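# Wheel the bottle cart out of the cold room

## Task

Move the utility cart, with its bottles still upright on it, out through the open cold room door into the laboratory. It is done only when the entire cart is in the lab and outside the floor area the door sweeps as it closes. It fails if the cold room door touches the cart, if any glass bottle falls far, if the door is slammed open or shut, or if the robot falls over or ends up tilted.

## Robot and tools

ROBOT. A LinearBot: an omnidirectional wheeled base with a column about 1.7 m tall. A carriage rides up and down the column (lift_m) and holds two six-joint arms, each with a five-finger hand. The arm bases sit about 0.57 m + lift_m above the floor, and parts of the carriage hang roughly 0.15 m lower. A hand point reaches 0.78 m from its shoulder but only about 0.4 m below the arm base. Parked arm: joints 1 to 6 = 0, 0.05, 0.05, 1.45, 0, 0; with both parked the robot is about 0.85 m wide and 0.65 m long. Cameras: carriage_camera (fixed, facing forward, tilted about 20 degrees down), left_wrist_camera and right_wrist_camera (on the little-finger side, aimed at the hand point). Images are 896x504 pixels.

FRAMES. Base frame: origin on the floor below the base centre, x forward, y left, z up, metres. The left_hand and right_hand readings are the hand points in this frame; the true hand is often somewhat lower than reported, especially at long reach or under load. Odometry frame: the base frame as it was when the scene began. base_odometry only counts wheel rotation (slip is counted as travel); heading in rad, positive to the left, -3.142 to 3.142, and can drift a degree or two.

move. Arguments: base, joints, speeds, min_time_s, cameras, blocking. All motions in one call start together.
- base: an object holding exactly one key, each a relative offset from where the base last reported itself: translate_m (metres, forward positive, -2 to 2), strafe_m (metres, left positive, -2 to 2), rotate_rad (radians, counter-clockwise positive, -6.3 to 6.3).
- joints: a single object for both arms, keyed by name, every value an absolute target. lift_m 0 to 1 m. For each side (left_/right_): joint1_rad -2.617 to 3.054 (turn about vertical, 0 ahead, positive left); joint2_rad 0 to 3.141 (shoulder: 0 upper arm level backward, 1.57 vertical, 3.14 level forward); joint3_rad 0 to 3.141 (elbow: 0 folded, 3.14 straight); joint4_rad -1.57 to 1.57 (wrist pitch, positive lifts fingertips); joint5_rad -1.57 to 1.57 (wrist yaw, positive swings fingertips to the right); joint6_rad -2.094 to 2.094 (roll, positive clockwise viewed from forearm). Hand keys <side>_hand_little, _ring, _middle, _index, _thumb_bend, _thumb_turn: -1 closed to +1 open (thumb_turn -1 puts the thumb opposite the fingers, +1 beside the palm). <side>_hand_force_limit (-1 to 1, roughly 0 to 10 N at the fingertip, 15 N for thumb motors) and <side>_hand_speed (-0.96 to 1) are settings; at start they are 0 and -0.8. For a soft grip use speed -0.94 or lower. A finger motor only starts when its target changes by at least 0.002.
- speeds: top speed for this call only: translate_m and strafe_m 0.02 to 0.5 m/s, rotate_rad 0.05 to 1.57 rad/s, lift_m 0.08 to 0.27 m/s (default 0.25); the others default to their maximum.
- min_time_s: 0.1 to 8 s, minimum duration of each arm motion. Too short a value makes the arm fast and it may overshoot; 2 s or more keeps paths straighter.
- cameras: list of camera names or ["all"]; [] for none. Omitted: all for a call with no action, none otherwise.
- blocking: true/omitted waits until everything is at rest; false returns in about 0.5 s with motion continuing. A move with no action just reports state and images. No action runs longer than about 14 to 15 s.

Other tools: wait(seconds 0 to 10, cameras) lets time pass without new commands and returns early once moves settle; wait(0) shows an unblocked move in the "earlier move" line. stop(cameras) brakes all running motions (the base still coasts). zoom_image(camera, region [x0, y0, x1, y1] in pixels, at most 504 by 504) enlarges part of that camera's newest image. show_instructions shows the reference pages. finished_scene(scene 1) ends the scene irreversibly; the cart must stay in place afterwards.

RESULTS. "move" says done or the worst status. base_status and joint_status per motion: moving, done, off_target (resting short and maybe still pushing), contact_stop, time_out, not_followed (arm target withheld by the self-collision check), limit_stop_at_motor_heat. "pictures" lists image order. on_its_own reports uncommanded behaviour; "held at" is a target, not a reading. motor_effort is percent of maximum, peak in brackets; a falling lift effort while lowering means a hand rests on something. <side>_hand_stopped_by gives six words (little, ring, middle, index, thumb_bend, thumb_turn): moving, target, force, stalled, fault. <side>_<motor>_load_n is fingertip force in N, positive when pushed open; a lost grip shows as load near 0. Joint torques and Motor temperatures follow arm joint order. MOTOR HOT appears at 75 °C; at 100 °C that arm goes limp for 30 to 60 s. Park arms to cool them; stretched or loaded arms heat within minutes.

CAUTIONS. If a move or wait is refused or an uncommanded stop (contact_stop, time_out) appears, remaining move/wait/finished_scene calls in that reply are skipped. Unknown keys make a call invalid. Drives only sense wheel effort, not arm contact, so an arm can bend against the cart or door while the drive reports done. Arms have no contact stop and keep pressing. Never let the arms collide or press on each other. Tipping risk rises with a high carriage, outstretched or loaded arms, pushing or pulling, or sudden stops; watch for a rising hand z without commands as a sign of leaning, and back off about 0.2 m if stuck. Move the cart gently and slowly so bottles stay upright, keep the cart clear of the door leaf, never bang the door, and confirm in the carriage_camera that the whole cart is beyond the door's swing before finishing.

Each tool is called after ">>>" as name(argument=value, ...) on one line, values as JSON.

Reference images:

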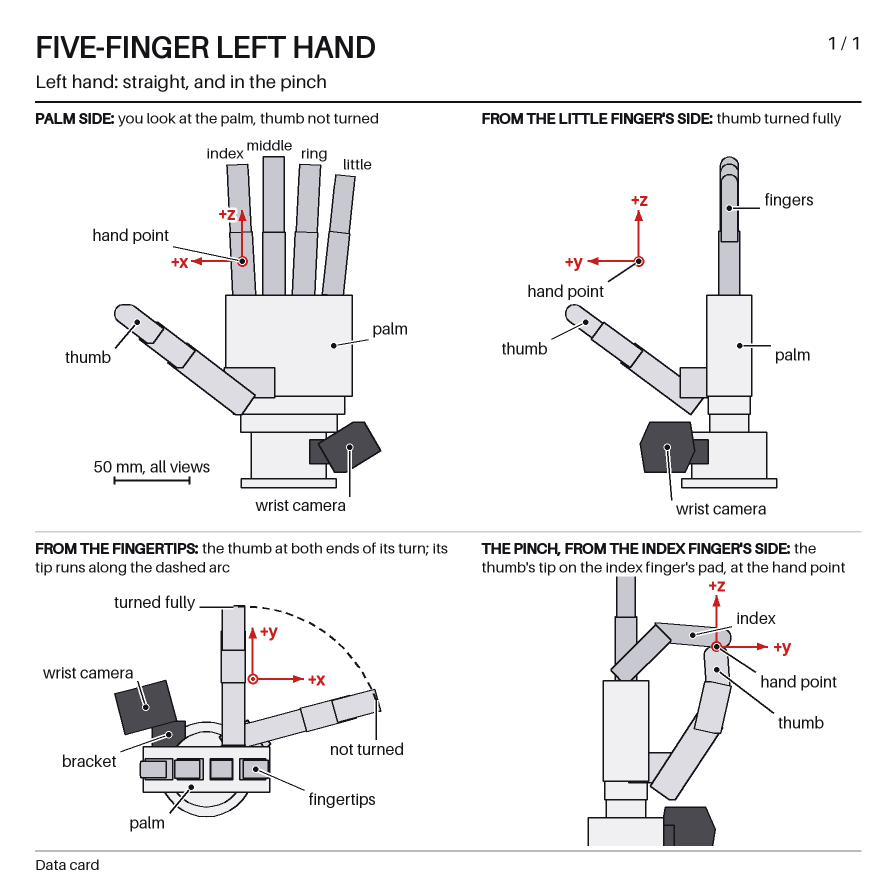

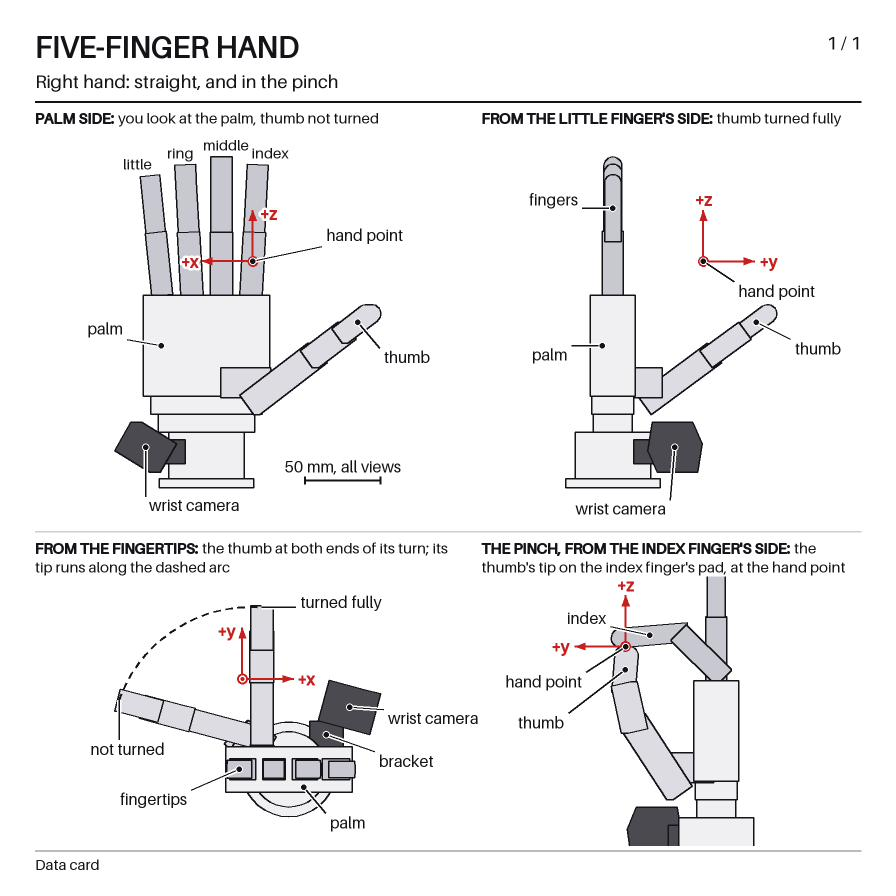

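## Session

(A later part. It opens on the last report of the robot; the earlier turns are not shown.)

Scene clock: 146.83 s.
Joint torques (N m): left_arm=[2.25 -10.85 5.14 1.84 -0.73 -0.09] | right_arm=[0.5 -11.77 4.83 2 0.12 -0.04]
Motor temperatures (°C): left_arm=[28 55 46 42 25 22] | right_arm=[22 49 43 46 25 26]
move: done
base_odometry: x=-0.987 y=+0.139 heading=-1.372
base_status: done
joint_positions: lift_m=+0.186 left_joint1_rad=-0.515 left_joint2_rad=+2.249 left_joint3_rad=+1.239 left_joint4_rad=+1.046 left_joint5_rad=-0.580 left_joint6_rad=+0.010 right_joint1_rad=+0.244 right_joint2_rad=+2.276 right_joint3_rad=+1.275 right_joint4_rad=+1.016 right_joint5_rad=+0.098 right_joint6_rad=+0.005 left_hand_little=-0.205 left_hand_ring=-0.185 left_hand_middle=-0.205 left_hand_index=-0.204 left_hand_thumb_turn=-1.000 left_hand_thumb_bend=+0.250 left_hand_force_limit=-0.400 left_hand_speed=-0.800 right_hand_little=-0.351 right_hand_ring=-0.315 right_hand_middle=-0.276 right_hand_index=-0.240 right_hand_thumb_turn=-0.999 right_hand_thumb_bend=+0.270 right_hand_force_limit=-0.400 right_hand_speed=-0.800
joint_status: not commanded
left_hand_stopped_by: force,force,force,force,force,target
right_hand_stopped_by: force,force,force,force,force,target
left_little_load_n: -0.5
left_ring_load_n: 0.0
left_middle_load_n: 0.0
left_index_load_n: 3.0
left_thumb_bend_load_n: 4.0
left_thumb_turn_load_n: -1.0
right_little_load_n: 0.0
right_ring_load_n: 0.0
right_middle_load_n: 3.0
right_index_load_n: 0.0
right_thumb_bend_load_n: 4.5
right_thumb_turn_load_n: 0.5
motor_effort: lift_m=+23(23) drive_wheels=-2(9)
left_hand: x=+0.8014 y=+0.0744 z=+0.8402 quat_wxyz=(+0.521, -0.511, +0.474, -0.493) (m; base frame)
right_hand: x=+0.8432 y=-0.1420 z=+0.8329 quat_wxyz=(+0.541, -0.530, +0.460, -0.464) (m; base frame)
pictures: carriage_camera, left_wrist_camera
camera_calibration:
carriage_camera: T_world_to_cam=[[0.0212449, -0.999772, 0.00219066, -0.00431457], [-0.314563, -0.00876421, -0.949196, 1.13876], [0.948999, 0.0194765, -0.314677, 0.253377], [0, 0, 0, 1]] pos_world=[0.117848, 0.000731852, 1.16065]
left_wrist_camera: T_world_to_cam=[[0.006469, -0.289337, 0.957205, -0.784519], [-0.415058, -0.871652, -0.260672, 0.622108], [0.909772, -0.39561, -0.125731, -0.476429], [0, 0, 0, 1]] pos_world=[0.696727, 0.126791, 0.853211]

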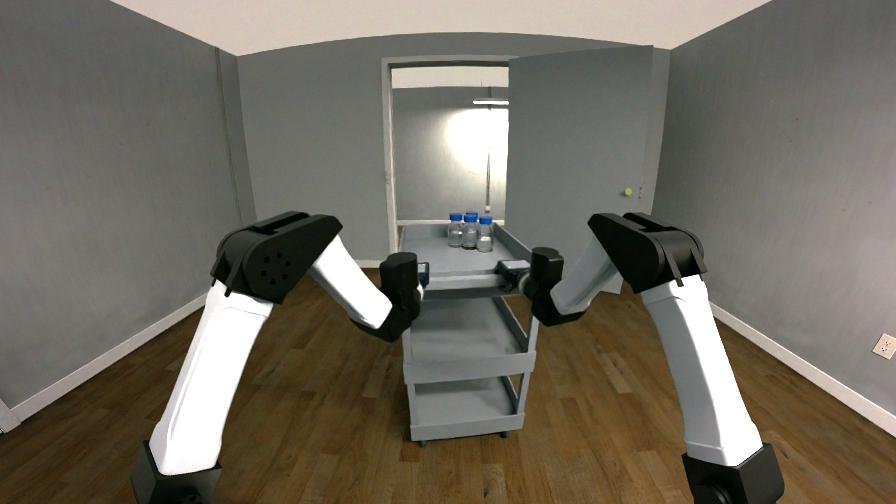

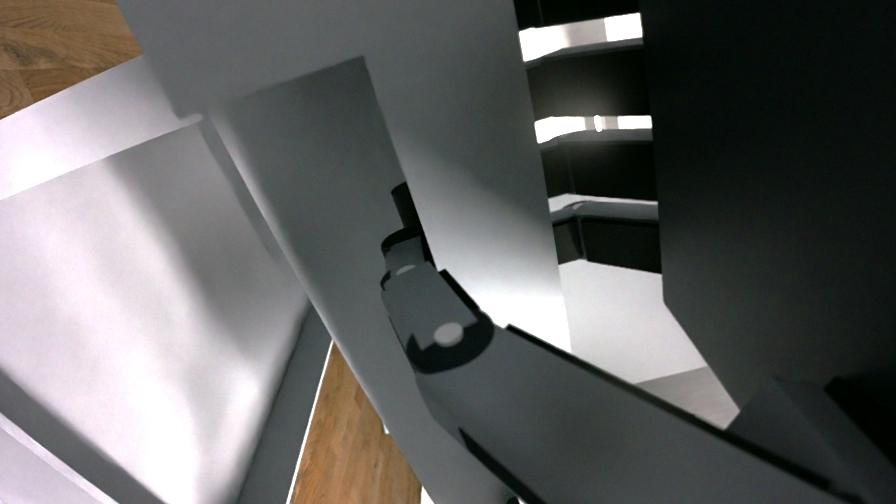

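>>> move(joints={"left_hand_thumb_bend": 1, "right_hand_thumb_bend": 1})

>>> move(joints={"left_hand_index": 0.2, "left_hand_middle": 0.2, "left_hand_ring": 0.2, "left_hand_little": 0.2, "right_hand_index": 0.2, "right_hand_middle": 0.2, "right_hand_ring": 0.2, "right_hand_little": 0.2}, cameras=["carriage_camera", "left_wrist_camera", "right_wrist_camera"])

Scene clock: 150.63 s.
Joint torques (N m): left_arm=[1.94 -10.76 5.26 1.84 -0.44 -0.03] | right_arm=[0.51 -11.79 4.88 2.01 0.12 -0.04]
Motor temperatures (°C): left_arm=[28 56 46 42 25 22] | right_arm=[22 50 43 46 25 26]
move: done
base_odometry: x=-0.987 y=+0.139 heading=-1.372
base_status: not commanded
joint_positions: lift_m=+0.186 left_joint1_rad=-0.512 left_joint2_rad=+2.249 left_joint3_rad=+1.239 left_joint4_rad=+1.046 left_joint5_rad=-0.606 left_joint6_rad=+0.006 right_joint1_rad=+0.244 right_joint2_rad=+2.276 right_joint3_rad=+1.275 right_joint4_rad=+1.016 right_joint5_rad=+0.098 right_joint6_rad=+0.005 left_hand_little=-0.205 left_hand_ring=-0.185 left_hand_middle=-0.205 left_hand_index=-0.204 left_hand_thumb_turn=-1.000 left_hand_thumb_bend=+1.000 left_hand_force_limit=-0.400 left_hand_speed=-0.800 right_hand_little=-0.351 right_hand_ring=-0.315 right_hand_middle=-0.277 right_hand_index=-0.240 right_hand_thumb_turn=-1.000 right_hand_thumb_bend=+1.000 right_hand_force_limit=-0.400 right_hand_speed=-0.800
joint_status: all done
left_hand_stopped_by: force,force,force,force,target,target
right_hand_stopped_by: force,force,force,force,target,target
left_little_load_n: 0.5
left_ring_load_n: 0.0
left_middle_load_n: -0.5
left_index_load_n: 0.0
left_thumb_bend_load_n: 0.0
left_thumb_turn_load_n: 0.0
right_little_load_n: 0.0
right_ring_load_n: 0.0
right_middle_load_n: 0.0
right_index_load_n: 0.0
right_thumb_bend_load_n: 0.0
right_thumb_turn_load_n: 0.5
motor_effort: lift_m=+23(23) drive_wheels=-2(2)
left_hand: x=+0.8024 y=+0.0808 z=+0.8402 quat_wxyz=(+0.527, -0.519, +0.465, -0.487) (m; base frame)
right_hand: x=+0.8432 y=-0.1420 z=+0.8329 quat_wxyz=(+0.541, -0.530, +0.460, -0.464) (m; base frame)
pictures: none

Scene clock: 152.10 s.
Joint torques (N m): left_arm=[1.63 -10.92 5.05 2.15 -0.32 0.1] | right_arm=[0.5 -11.78 5.37 2.3 0.08 -0.11]
Motor temperatures (°C): left_arm=[28 56 46 42 24 22] | right_arm=[22 50 43 46 25 26]
move: off_target
base_odometry: x=-0.987 y=+0.139 heading=-1.372
base_status: not commanded
joint_positions: lift_m=+0.186 left_joint1_rad=-0.507 left_joint2_rad=+2.249 left_joint3_rad=+1.239 left_joint4_rad=+1.021 left_joint5_rad=-0.615 left_joint6_rad=-0.005 right_joint1_rad=+0.244 right_joint2_rad=+2.276 right_joint3_rad=+1.269 right_joint4_rad=+0.988 right_joint5_rad=+0.102 right_joint6_rad=+0.012 left_hand_little=+0.200 left_hand_ring=+0.200 left_hand_middle=+0.200 left_hand_index=+0.200 left_hand_thumb_turn=-1.000 left_hand_thumb_bend=+1.000 left_hand_force_limit=-0.400 left_hand_speed=-0.800 right_hand_little=+0.191 right_hand_ring=+0.150 right_hand_middle=+0.136 right_hand_index=+0.180 right_hand_thumb_turn=-1.000 right_hand_thumb_bend=+1.000 right_hand_force_limit=-0.400 right_hand_speed=-0.800
joint_status: right_hand_ring off_target (ended at +0.150, target +0.200); right_hand_middle off_target (ended at +0.136, target +0.200); right_hand_index off_target (ended at +0.180, target +0.200); the others done
left_hand_stopped_by: target,target,target,target,target,target
right_hand_stopped_by: stalled,stalled,stalled,stalled,target,target
left_little_load_n: 0.0
left_ring_load_n: -0.5
left_middle_load_n: -0.5
left_index_load_n: 0.5
left_thumb_bend_load_n: 0.0
left_thumb_turn_load_n: 0.0
right_little_load_n: -12.5
right_ring_load_n: -11.5
right_middle_load_n: -15.0
right_index_load_n: -11.0
right_thumb_bend_load_n: 0.0
right_thumb_turn_load_n: -0.5
motor_effort: lift_m=+23(23) drive_wheels=-2(2)
left_hand: x=+0.8026 y=+0.0857 z=+0.8342 quat_wxyz=(+0.526, -0.527, +0.468, -0.477) (m; base frame)
right_hand: x=+0.8403 y=-0.1433 z=+0.8225 quat_wxyz=(+0.531, -0.537, +0.470, -0.456) (m; base frame)
pictures: carriage_camera, left_wrist_camera, right_wrist_camera
camera_calibration:
carriage_camera: T_world_to_cam=[[0.0212449, -0.999772, 0.00219066, -0.00431457], [-0.314563, -0.00876421, -0.949196, 1.13876], [0.948999, 0.0194765, -0.314677, 0.253377], [0, 0, 0, 1]] pos_world=[0.117848, 0.000731852, 1.16065]
left_wrist_camera: T_world_to_cam=[[0.0388763, -0.28595, 0.957456, -0.802014], [-0.383063, -0.889242, -0.250023, 0.597842], [0.922904, -0.357046, -0.144107, -0.472218], [0, 0, 0, 1]] pos_world=[0.696002, 0.133687, 0.849317]
right_wrist_camera: T_world_to_cam=[[0.0420128, -0.231582, -0.971908, 0.735709], [-0.591187, 0.778435, -0.211037, 0.789393], [0.80544, 0.583446, -0.104204, -0.390168], [0, 0, 0, 1]] pos_world=[0.750026, -0.216473, 0.840976]

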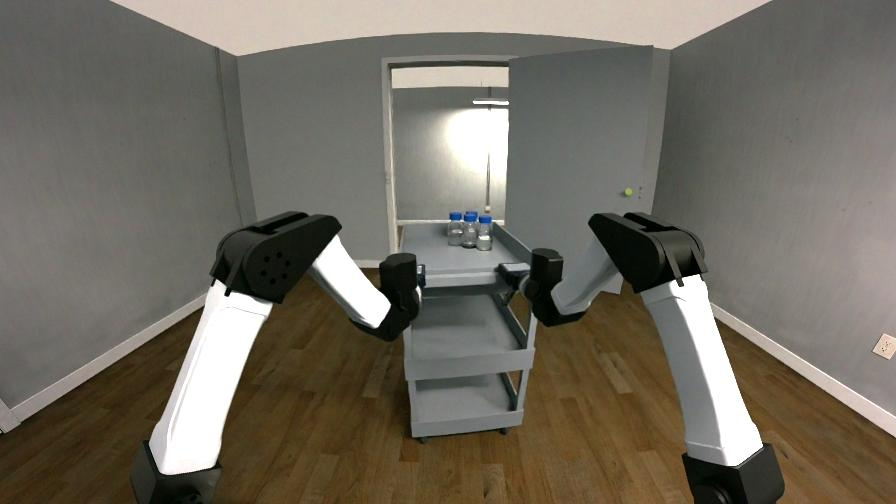

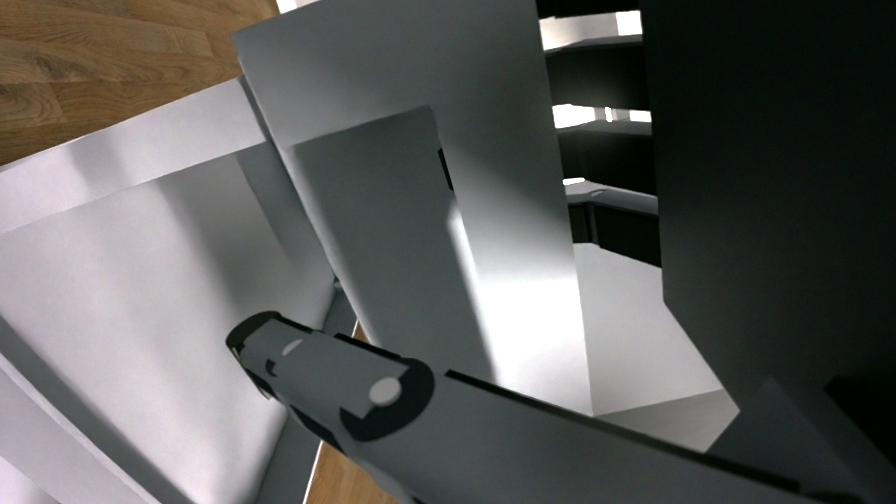

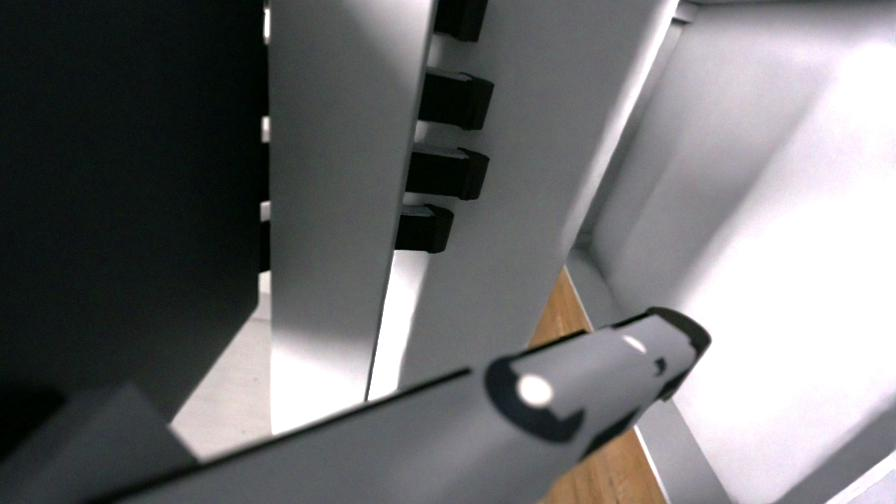

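>>> move(joints={"right_hand_index": 0.05, "right_hand_middle": 0.05, "right_hand_ring": 0.05, "right_hand_little": 0.05})

>>> move(joints={"lift_m": 0.206}, speeds={"lift_m": 0.08}, cameras=["carriage_camera", "left_wrist_camera", "right_wrist_camera"])

Scene clock: 153.37 s.
Joint torques (N m): left_arm=[1.44 -10.99 5.19 2.18 -0.32 0.09] | right_arm=[0.51 -11.78 5.37 2.09 0.08 -0.11]
Motor temperatures (°C): left_arm=[28 56 46 42 24 22] | right_arm=[22 50 43 46 25 26]
move: done
base_odometry: x=-0.987 y=+0.139 heading=-1.372
base_status: not commanded
joint_positions: lift_m=+0.186 left_joint1_rad=-0.507 left_joint2_rad=+2.249 left_joint3_rad=+1.239 left_joint4_rad=+1.021 left_joint5_rad=-0.615 left_joint6_rad=-0.005 right_joint1_rad=+0.244 right_joint2_rad=+2.276 right_joint3_rad=+1.269 right_joint4_rad=+1.009 right_joint5_rad=+0.102 right_joint6_rad=+0.012 left_hand_little=+0.200 left_hand_ring=+0.200 left_hand_middle=+0.200 left_hand_index=+0.200 left_hand_thumb_turn=-1.000 left_hand_thumb_bend=+1.000 left_hand_force_limit=-0.400 left_hand_speed=-0.800 right_hand_little=+0.050 right_hand_ring=+0.050 right_hand_middle=+0.050 right_hand_index=+0.050 right_hand_thumb_turn=-1.000 right_hand_thumb_bend=+1.000 right_hand_force_limit=-0.400 right_hand_speed=-0.800
joint_status: all done
left_hand_stopped_by: target,target,target,target,target,target
right_hand_stopped_by: target,target,target,target,target,target
left_little_load_n: 0.0
left_ring_load_n: -1.0
left_middle_load_n: 0.0
left_index_load_n: 0.0
left_thumb_bend_load_n: 0.0
left_thumb_turn_load_n: 0.0
right_little_load_n: 0.0
right_ring_load_n: 0.0
right_middle_load_n: 0.0
right_index_load_n: 0.0
right_thumb_bend_load_n: 0.0
right_thumb_turn_load_n: 0.0
motor_effort: lift_m=+23(23) drive_wheels=-1(2)
left_hand: x=+0.8026 y=+0.0857 z=+0.8342 quat_wxyz=(+0.526, -0.527, +0.468, -0.477) (m; base frame)
right_hand: x=+0.8415 y=-0.1429 z=+0.8281 quat_wxyz=(+0.537, -0.531, +0.466, -0.460) (m; base frame)
pictures: none

Scene clock: 154.03 s.
Joint torques (N m): left_arm=[0.98 -10.99 5.33 2.14 -0.15 0.06] | right_arm=[0.51 -11.84 5.44 1.99 0.08 -0.11]
Motor temperatures (°C): left_arm=[28 56 45 42 24 22] | right_arm=[22 50 43 46 25 26]
move: done
base_odometry: x=-0.987 y=+0.139 heading=-1.372
base_status: not commanded
joint_positions: lift_m=+0.206 left_joint1_rad=-0.502 left_joint2_rad=+2.252 left_joint3_rad=+1.239 left_joint4_rad=+1.021 left_joint5_rad=-0.630 left_joint6_rad=-0.005 right_joint1_rad=+0.244 right_joint2_rad=+2.277 right_joint3_rad=+1.269 right_joint4_rad=+1.018 right_joint5_rad=+0.102 right_joint6_rad=+0.012 left_hand_little=+0.200 left_hand_ring=+0.200 left_hand_middle=+0.200 left_hand_index=+0.200 left_hand_thumb_turn=-1.000 left_hand_thumb_bend=+1.000 left_hand_force_limit=-0.400 left_hand_speed=-0.800 right_hand_little=+0.050 right_hand_ring=+0.050 right_hand_middle=+0.050 right_hand_index=+0.050 right_hand_thumb_turn=-1.000 right_hand_thumb_bend=+1.000 right_hand_force_limit=-0.400 right_hand_speed=-0.800
joint_status: all done
left_hand_stopped_by: target,target,target,target,target,target
right_hand_stopped_by: target,target,target,target,target,target
left_little_load_n: 0.0
left_ring_load_n: 0.0
left_middle_load_n: 0.0
left_index_load_n: 0.0
left_thumb_bend_load_n: 0.0
left_thumb_turn_load_n: 0.0
right_little_load_n: 0.0
right_ring_load_n: 0.0
right_middle_load_n: 0.0
right_index_load_n: -0.5
right_thumb_bend_load_n: 0.0
right_thumb_turn_load_n: 0.0
motor_effort: lift_m=+28(34) drive_wheels=-1(2)
left_hand: x=+0.8035 y=+0.0913 z=+0.8521 quat_wxyz=(+0.530, -0.531, +0.463, -0.471) (m; base frame)
right_hand: x=+0.8420 y=-0.1427 z=+0.8496 quat_wxyz=(+0.540, -0.529, +0.464, -0.462) (m; base frame)
pictures: carriage_camera, left_wrist_camera, right_wrist_camera
camera_calibration:
carriage_camera: T_world_to_cam=[[0.0212449, -0.999772, 0.00219066, -0.00435728], [-0.314563, -0.00876421, -0.949196, 1.15727], [0.948999, 0.0194765, -0.314677, 0.259513], [0, 0, 0, 1]] pos_world=[0.117848, 0.000731852, 1.18015]
left_wrist_camera: T_world_to_cam=[[0.0468811, -0.286274, 0.957, -0.823606], [-0.36602, -0.896342, -0.250199, 0.594716], [0.929425, -0.338552, -0.146804, -0.473228], [0, 0, 0, 1]] pos_world=[0.69612, 0.13708, 0.867517]
right_wrist_camera: T_world_to_cam=[[0.069414, -0.224764, -0.971938, 0.739944], [-0.585361, 0.779752, -0.222126, 0.800415], [0.807796, 0.584353, -0.0774423, -0.413634], [0, 0, 0, 1]] pos_world=[0.751301, -0.216104, 0.86494]

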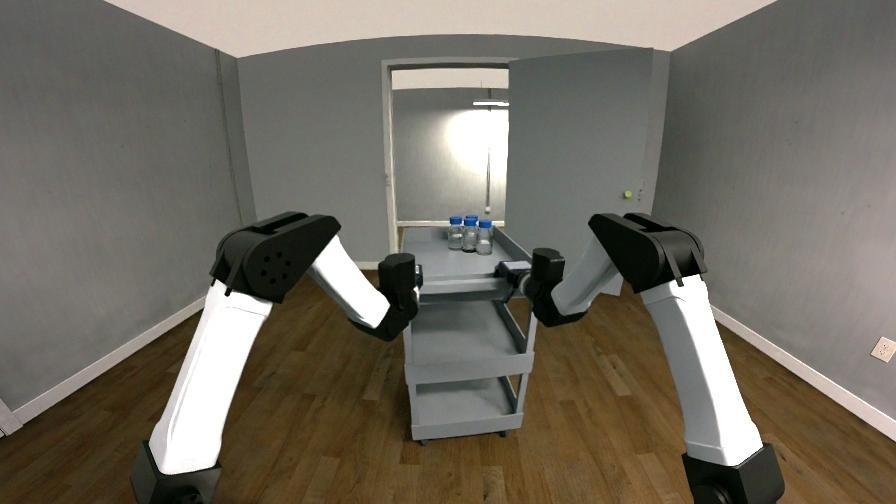

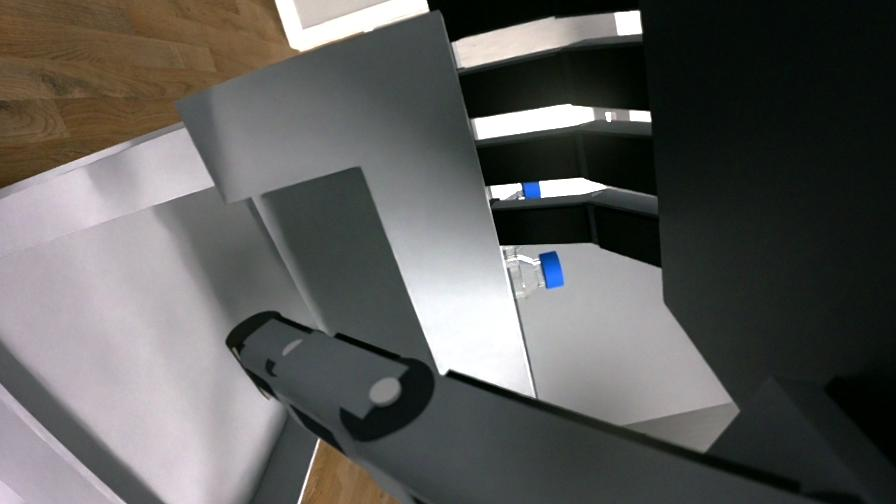

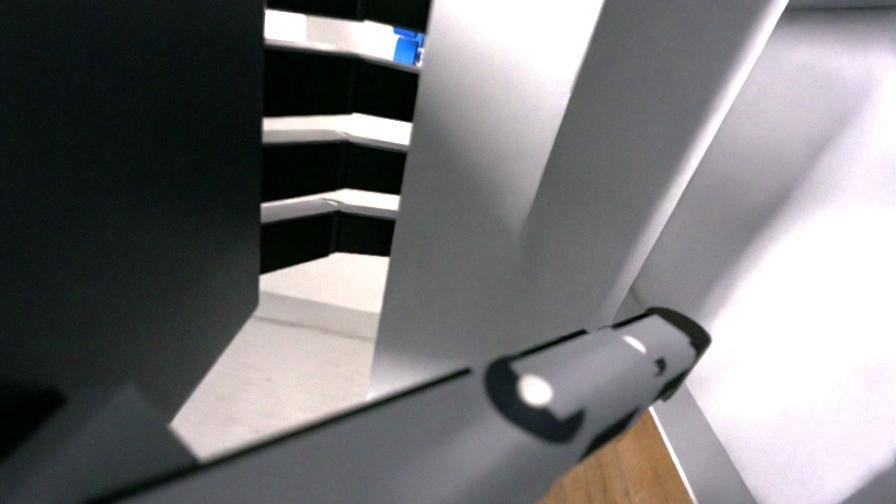

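Smooth so far. Lift fully clear.

>>> move(joints={"lift_m": 0.3}, speeds={"lift_m": 0.08}, cameras=["carriage_camera", "left_wrist_camera", "right_wrist_camera"])

Scene clock: 155.77 s.
Joint torques (N m): left_arm=[1.03 -11.19 5 2.09 -0.16 0.1] | right_arm=[0.54 -11.89 5.31 1.99 0.08 -0.11]
Motor temperatures (°C): left_arm=[28 57 45 42 24 22] | right_arm=[22 49 43 46 25 26]
move: done
base_odometry: x=-0.987 y=+0.139 heading=-1.372
base_status: not commanded
joint_positions: lift_m=+0.300 left_joint1_rad=-0.502 left_joint2_rad=+2.253 left_joint3_rad=+1.239 left_joint4_rad=+1.023 left_joint5_rad=-0.631 left_joint6_rad=-0.005 right_joint1_rad=+0.244 right_joint2_rad=+2.278 right_joint3_rad=+1.269 right_joint4_rad=+1.020 right_joint5_rad=+0.102 right_joint6_rad=+0.011 left_hand_little=+0.200 left_hand_ring=+0.200 left_hand_middle=+0.200 left_hand_index=+0.200 left_hand_thumb_turn=-1.000 left_hand_thumb_bend=+1.000 left_hand_force_limit=-0.400 left_hand_speed=-0.800 right_hand_little=+0.050 right_hand_ring=+0.050 right_hand_middle=+0.050 right_hand_index=+0.050 right_hand_thumb_turn=-1.000 right_hand_thumb_bend=+1.000 right_hand_force_limit=-0.400 right_hand_speed=-0.800
joint_status: all done
left_hand_stopped_by: target,target,target,target,target,target
right_hand_stopped_by: target,target,target,target,target,target
left_little_load_n: 0.0
left_ring_load_n: 0.0
left_middle_load_n: 0.0
left_index_load_n: 0.0
left_thumb_bend_load_n: 0.0
left_thumb_turn_load_n: 0.0
right_little_load_n: 0.0
right_ring_load_n: 0.0
right_middle_load_n: 0.0
right_index_load_n: 0.0
right_thumb_bend_load_n: 0.0
right_thumb_turn_load_n: 0.0
motor_effort: lift_m=+28(33) drive_wheels=-1(1)
left_hand: x=+0.8037 y=+0.0913 z=+0.9460 quat_wxyz=(+0.531, -0.531, +0.463, -0.471) (m; base frame)
right_hand: x=+0.8421 y=-0.1427 z=+0.9436 quat_wxyz=(+0.540, -0.529, +0.464, -0.462) (m; base frame)
pictures: carriage_camera, left_wrist_camera, right_wrist_camera
camera_calibration:
carriage_camera: T_world_to_cam=[[0.0212449, -0.999772, 0.00219066, -0.00456321], [-0.314563, -0.00876421, -0.949196, 1.24649], [0.948999, 0.0194765, -0.314677, 0.289093], [0, 0, 0, 1]] pos_world=[0.117848, 0.000731852, 1.27415]
left_wrist_camera: T_world_to_cam=[[0.0457231, -0.285542, 0.957275, -0.912935], [-0.365305, -0.896684, -0.25002, 0.617599], [0.929764, -0.338266, -0.145309, -0.46126], [0, 0, 0, 1]] pos_world=[0.696217, 0.137082, 0.961317]
right_wrist_camera: T_world_to_cam=[[0.0705251, -0.224808, -0.971848, 0.830271], [-0.585101, 0.779745, -0.22283, 0.821808], [0.807888, 0.584344, -0.0765437, -0.407371], [0, 0, 0, 1]] pos_world=[0.751396, -0.216104, 0.958839]

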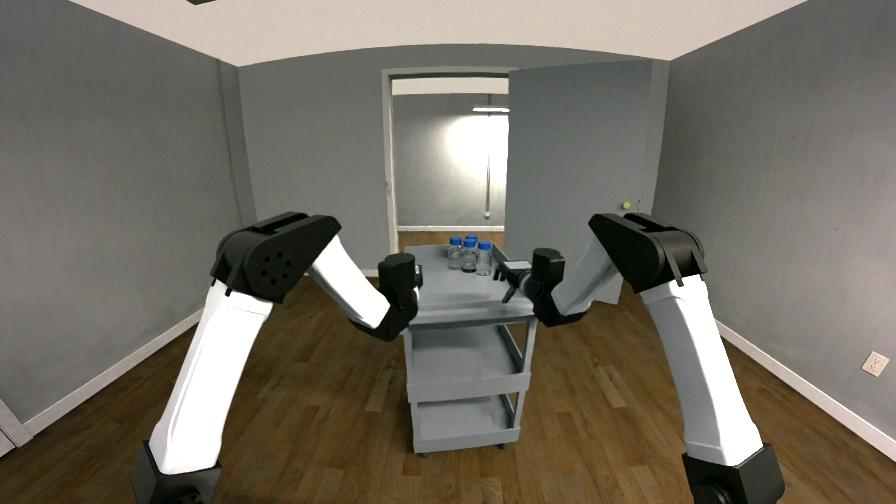

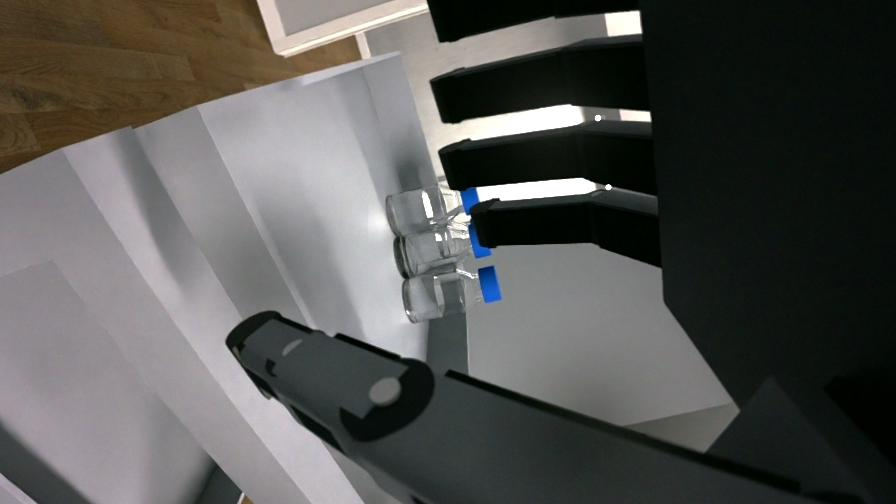

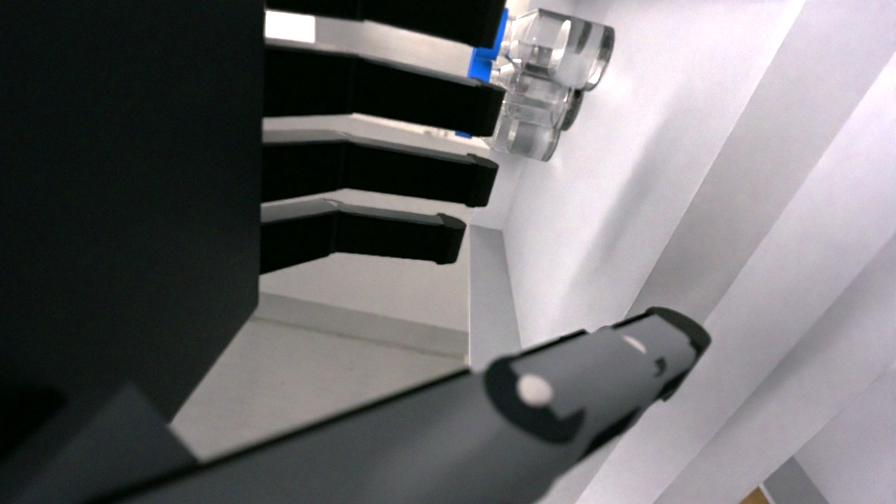

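>>> move(joints={"left_joint1_rad": 0, "left_joint2_rad": 0.05, "left_joint3_rad": 0.05, "left_joint4_rad": 1.45, "left_joint5_rad": 0, "left_joint6_rad": 0, "right_joint1_rad": 0, "right_joint2_rad": 0.05, "right_joint3_rad": 0.05, "right_joint4_rad": 1.45, "right_joint5_rad": 0, "right_joint6_rad": 0}, min_time_s=3, cameras=["carriage_camera"])

>>> wait(seconds=2, cameras=["carriage_camera"])

Scene clock: 160.00 s.
Joint torques (N m): left_arm=[1.16 2.21 4.14 0.12 0.2 0.08] | right_arm=[-0.02 2.62 3.99 0.01 0 -0.1]
Motor temperatures (°C): left_arm=[28 57 45 42 24 22] | right_arm=[22 49 42 46 25 26]
move: done
base_odometry: x=-0.987 y=+0.139 heading=-1.372
base_status: not commanded
joint_positions: lift_m=+0.300 left_joint1_rad=-0.008 left_joint2_rad=+0.061 left_joint3_rad=+0.064 left_joint4_rad=+1.437 left_joint5_rad=-0.016 left_joint6_rad=-0.005 right_joint1_rad=+0.006 right_joint2_rad=+0.062 right_joint3_rad=+0.058 right_joint4_rad=+1.442 right_joint5_rad=+0.014 right_joint6_rad=+0.011 left_hand_little=+0.200 left_hand_ring=+0.200 left_hand_middle=+0.200 left_hand_index=+0.200 left_hand_thumb_turn=-1.000 left_hand_thumb_bend=+1.000 left_hand_force_limit=-0.400 left_hand_speed=-0.800 right_hand_little=+0.050 right_hand_ring=+0.050 right_hand_middle=+0.050 right_hand_index=+0.050 right_hand_thumb_turn=-1.000 right_hand_thumb_bend=+1.000 right_hand_force_limit=-0.400 right_hand_speed=-0.800
joint_status: all done
left_hand_stopped_by: target,target,target,target,target,target
right_hand_stopped_by: target,target,target,target,target,target
left_little_load_n: 0.0
left_ring_load_n: 0.0
left_middle_load_n: 0.0
left_index_load_n: 0.0
left_thumb_bend_load_n: 0.0
left_thumb_turn_load_n: 0.0
right_little_load_n: 0.0
right_ring_load_n: 0.0
right_middle_load_n: 0.0
right_index_load_n: 0.0
right_thumb_bend_load_n: 0.0
right_thumb_turn_load_n: 0.0
motor_effort: lift_m=+28(28) drive_wheels=-1(1)
left_hand: x=+0.3162 y=+0.2810 z=+1.3105 quat_wxyz=(+0.701, -0.052, +0.041, -0.710) (m; base frame)
right_hand: x=+0.3167 y=-0.2804 z=+1.3091 quat_wxyz=(+0.711, -0.042, +0.052, -0.700) (m; base frame)
pictures: carriage_camera
camera_calibration:
carriage_camera: T_world_to_cam=[[0.0212449, -0.999772, 0.00219066, -0.00456321], [-0.314563, -0.00876421, -0.949196, 1.24649], [0.948999, 0.0194765, -0.314677, 0.289093], [0, 0, 0, 1]] pos_world=[0.117848, 0.000731852, 1.27415]

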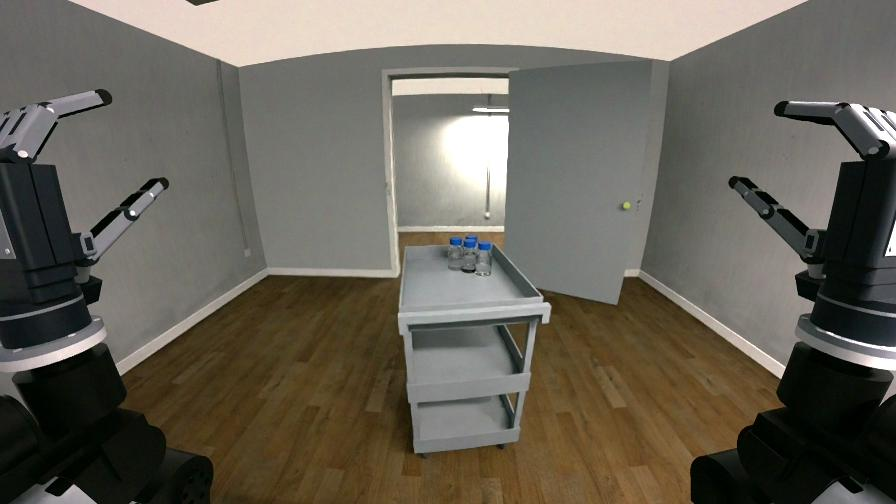

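Scene clock: 162.00 s.
Joint torques (N m): left_arm=[1.22 2.33 4.1 0.1 0.2 0.12] | right_arm=[-0.03 2.62 3.99 0 0.01 -0.1]
Motor temperatures (°C): left_arm=[28 56 45 41 24 22] | right_arm=[22 48 42 45 25 26]
base_odometry: x=-0.987 y=+0.139 heading=-1.372
base_status: not commanded
joint_positions: lift_m=+0.300 left_joint1_rad=-0.008 left_joint2_rad=+0.061 left_joint3_rad=+0.064 left_joint4_rad=+1.437 left_joint5_rad=-0.016 left_joint6_rad=-0.005 right_joint1_rad=+0.006 right_joint2_rad=+0.062 right_joint3_rad=+0.058 right_joint4_rad=+1.442 right_joint5_rad=+0.014 right_joint6_rad=+0.011 left_hand_little=+0.200 left_hand_ring=+0.200 left_hand_middle=+0.200 left_hand_index=+0.200 left_hand_thumb_turn=-1.000 left_hand_thumb_bend=+1.000 left_hand_force_limit=-0.400 left_hand_speed=-0.800 right_hand_little=+0.050 right_hand_ring=+0.050 right_hand_middle=+0.050 right_hand_index=+0.050 right_hand_thumb_turn=-1.000 right_hand_thumb_bend=+1.000 right_hand_force_limit=-0.400 right_hand_speed=-0.800
joint_status: all done
left_hand_stopped_by: target,target,target,target,target,target
right_hand_stopped_by: target,target,target,target,target,target
left_little_load_n: 0.0
left_ring_load_n: 0.0
left_middle_load_n: 0.0
left_index_load_n: 0.0
left_thumb_bend_load_n: 0.0
left_thumb_turn_load_n: 0.0
right_little_load_n: 0.0
right_ring_load_n: 0.0
right_middle_load_n: 0.0
right_index_load_n: 0.0
right_thumb_bend_load_n: 0.0
right_thumb_turn_load_n: 0.0
motor_effort: lift_m=+28(28) drive_wheels=+0(1)
left_hand: x=+0.3162 y=+0.2810 z=+1.3105 quat_wxyz=(+0.701, -0.052, +0.041, -0.710) (m; base frame)
right_hand: x=+0.3167 y=-0.2804 z=+1.3091 quat_wxyz=(+0.711, -0.042, +0.052, -0.700) (m; base frame)
wait: 2.00 s; at rest by 0.27 s
pictures: carriage_camera
camera_calibration:
carriage_camera: T_world_to_cam=[[0.0212449, -0.999772, 0.00219066, -0.00456321], [-0.314563, -0.00876421, -0.949196, 1.24649], [0.948999, 0.0194765, -0.314677, 0.289093], [0, 0, 0, 1]] pos_world=[0.117848, 0.000731852, 1.27415]

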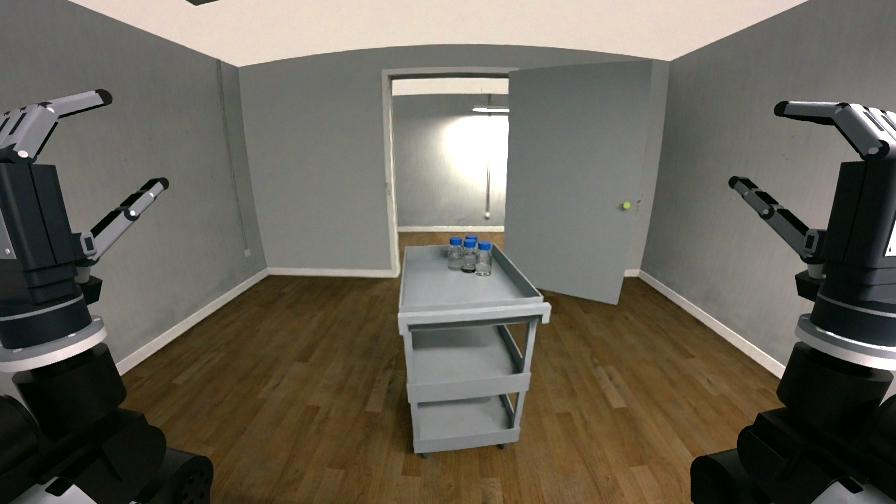

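>>> finished_scene()

The scene is finished: the task was done.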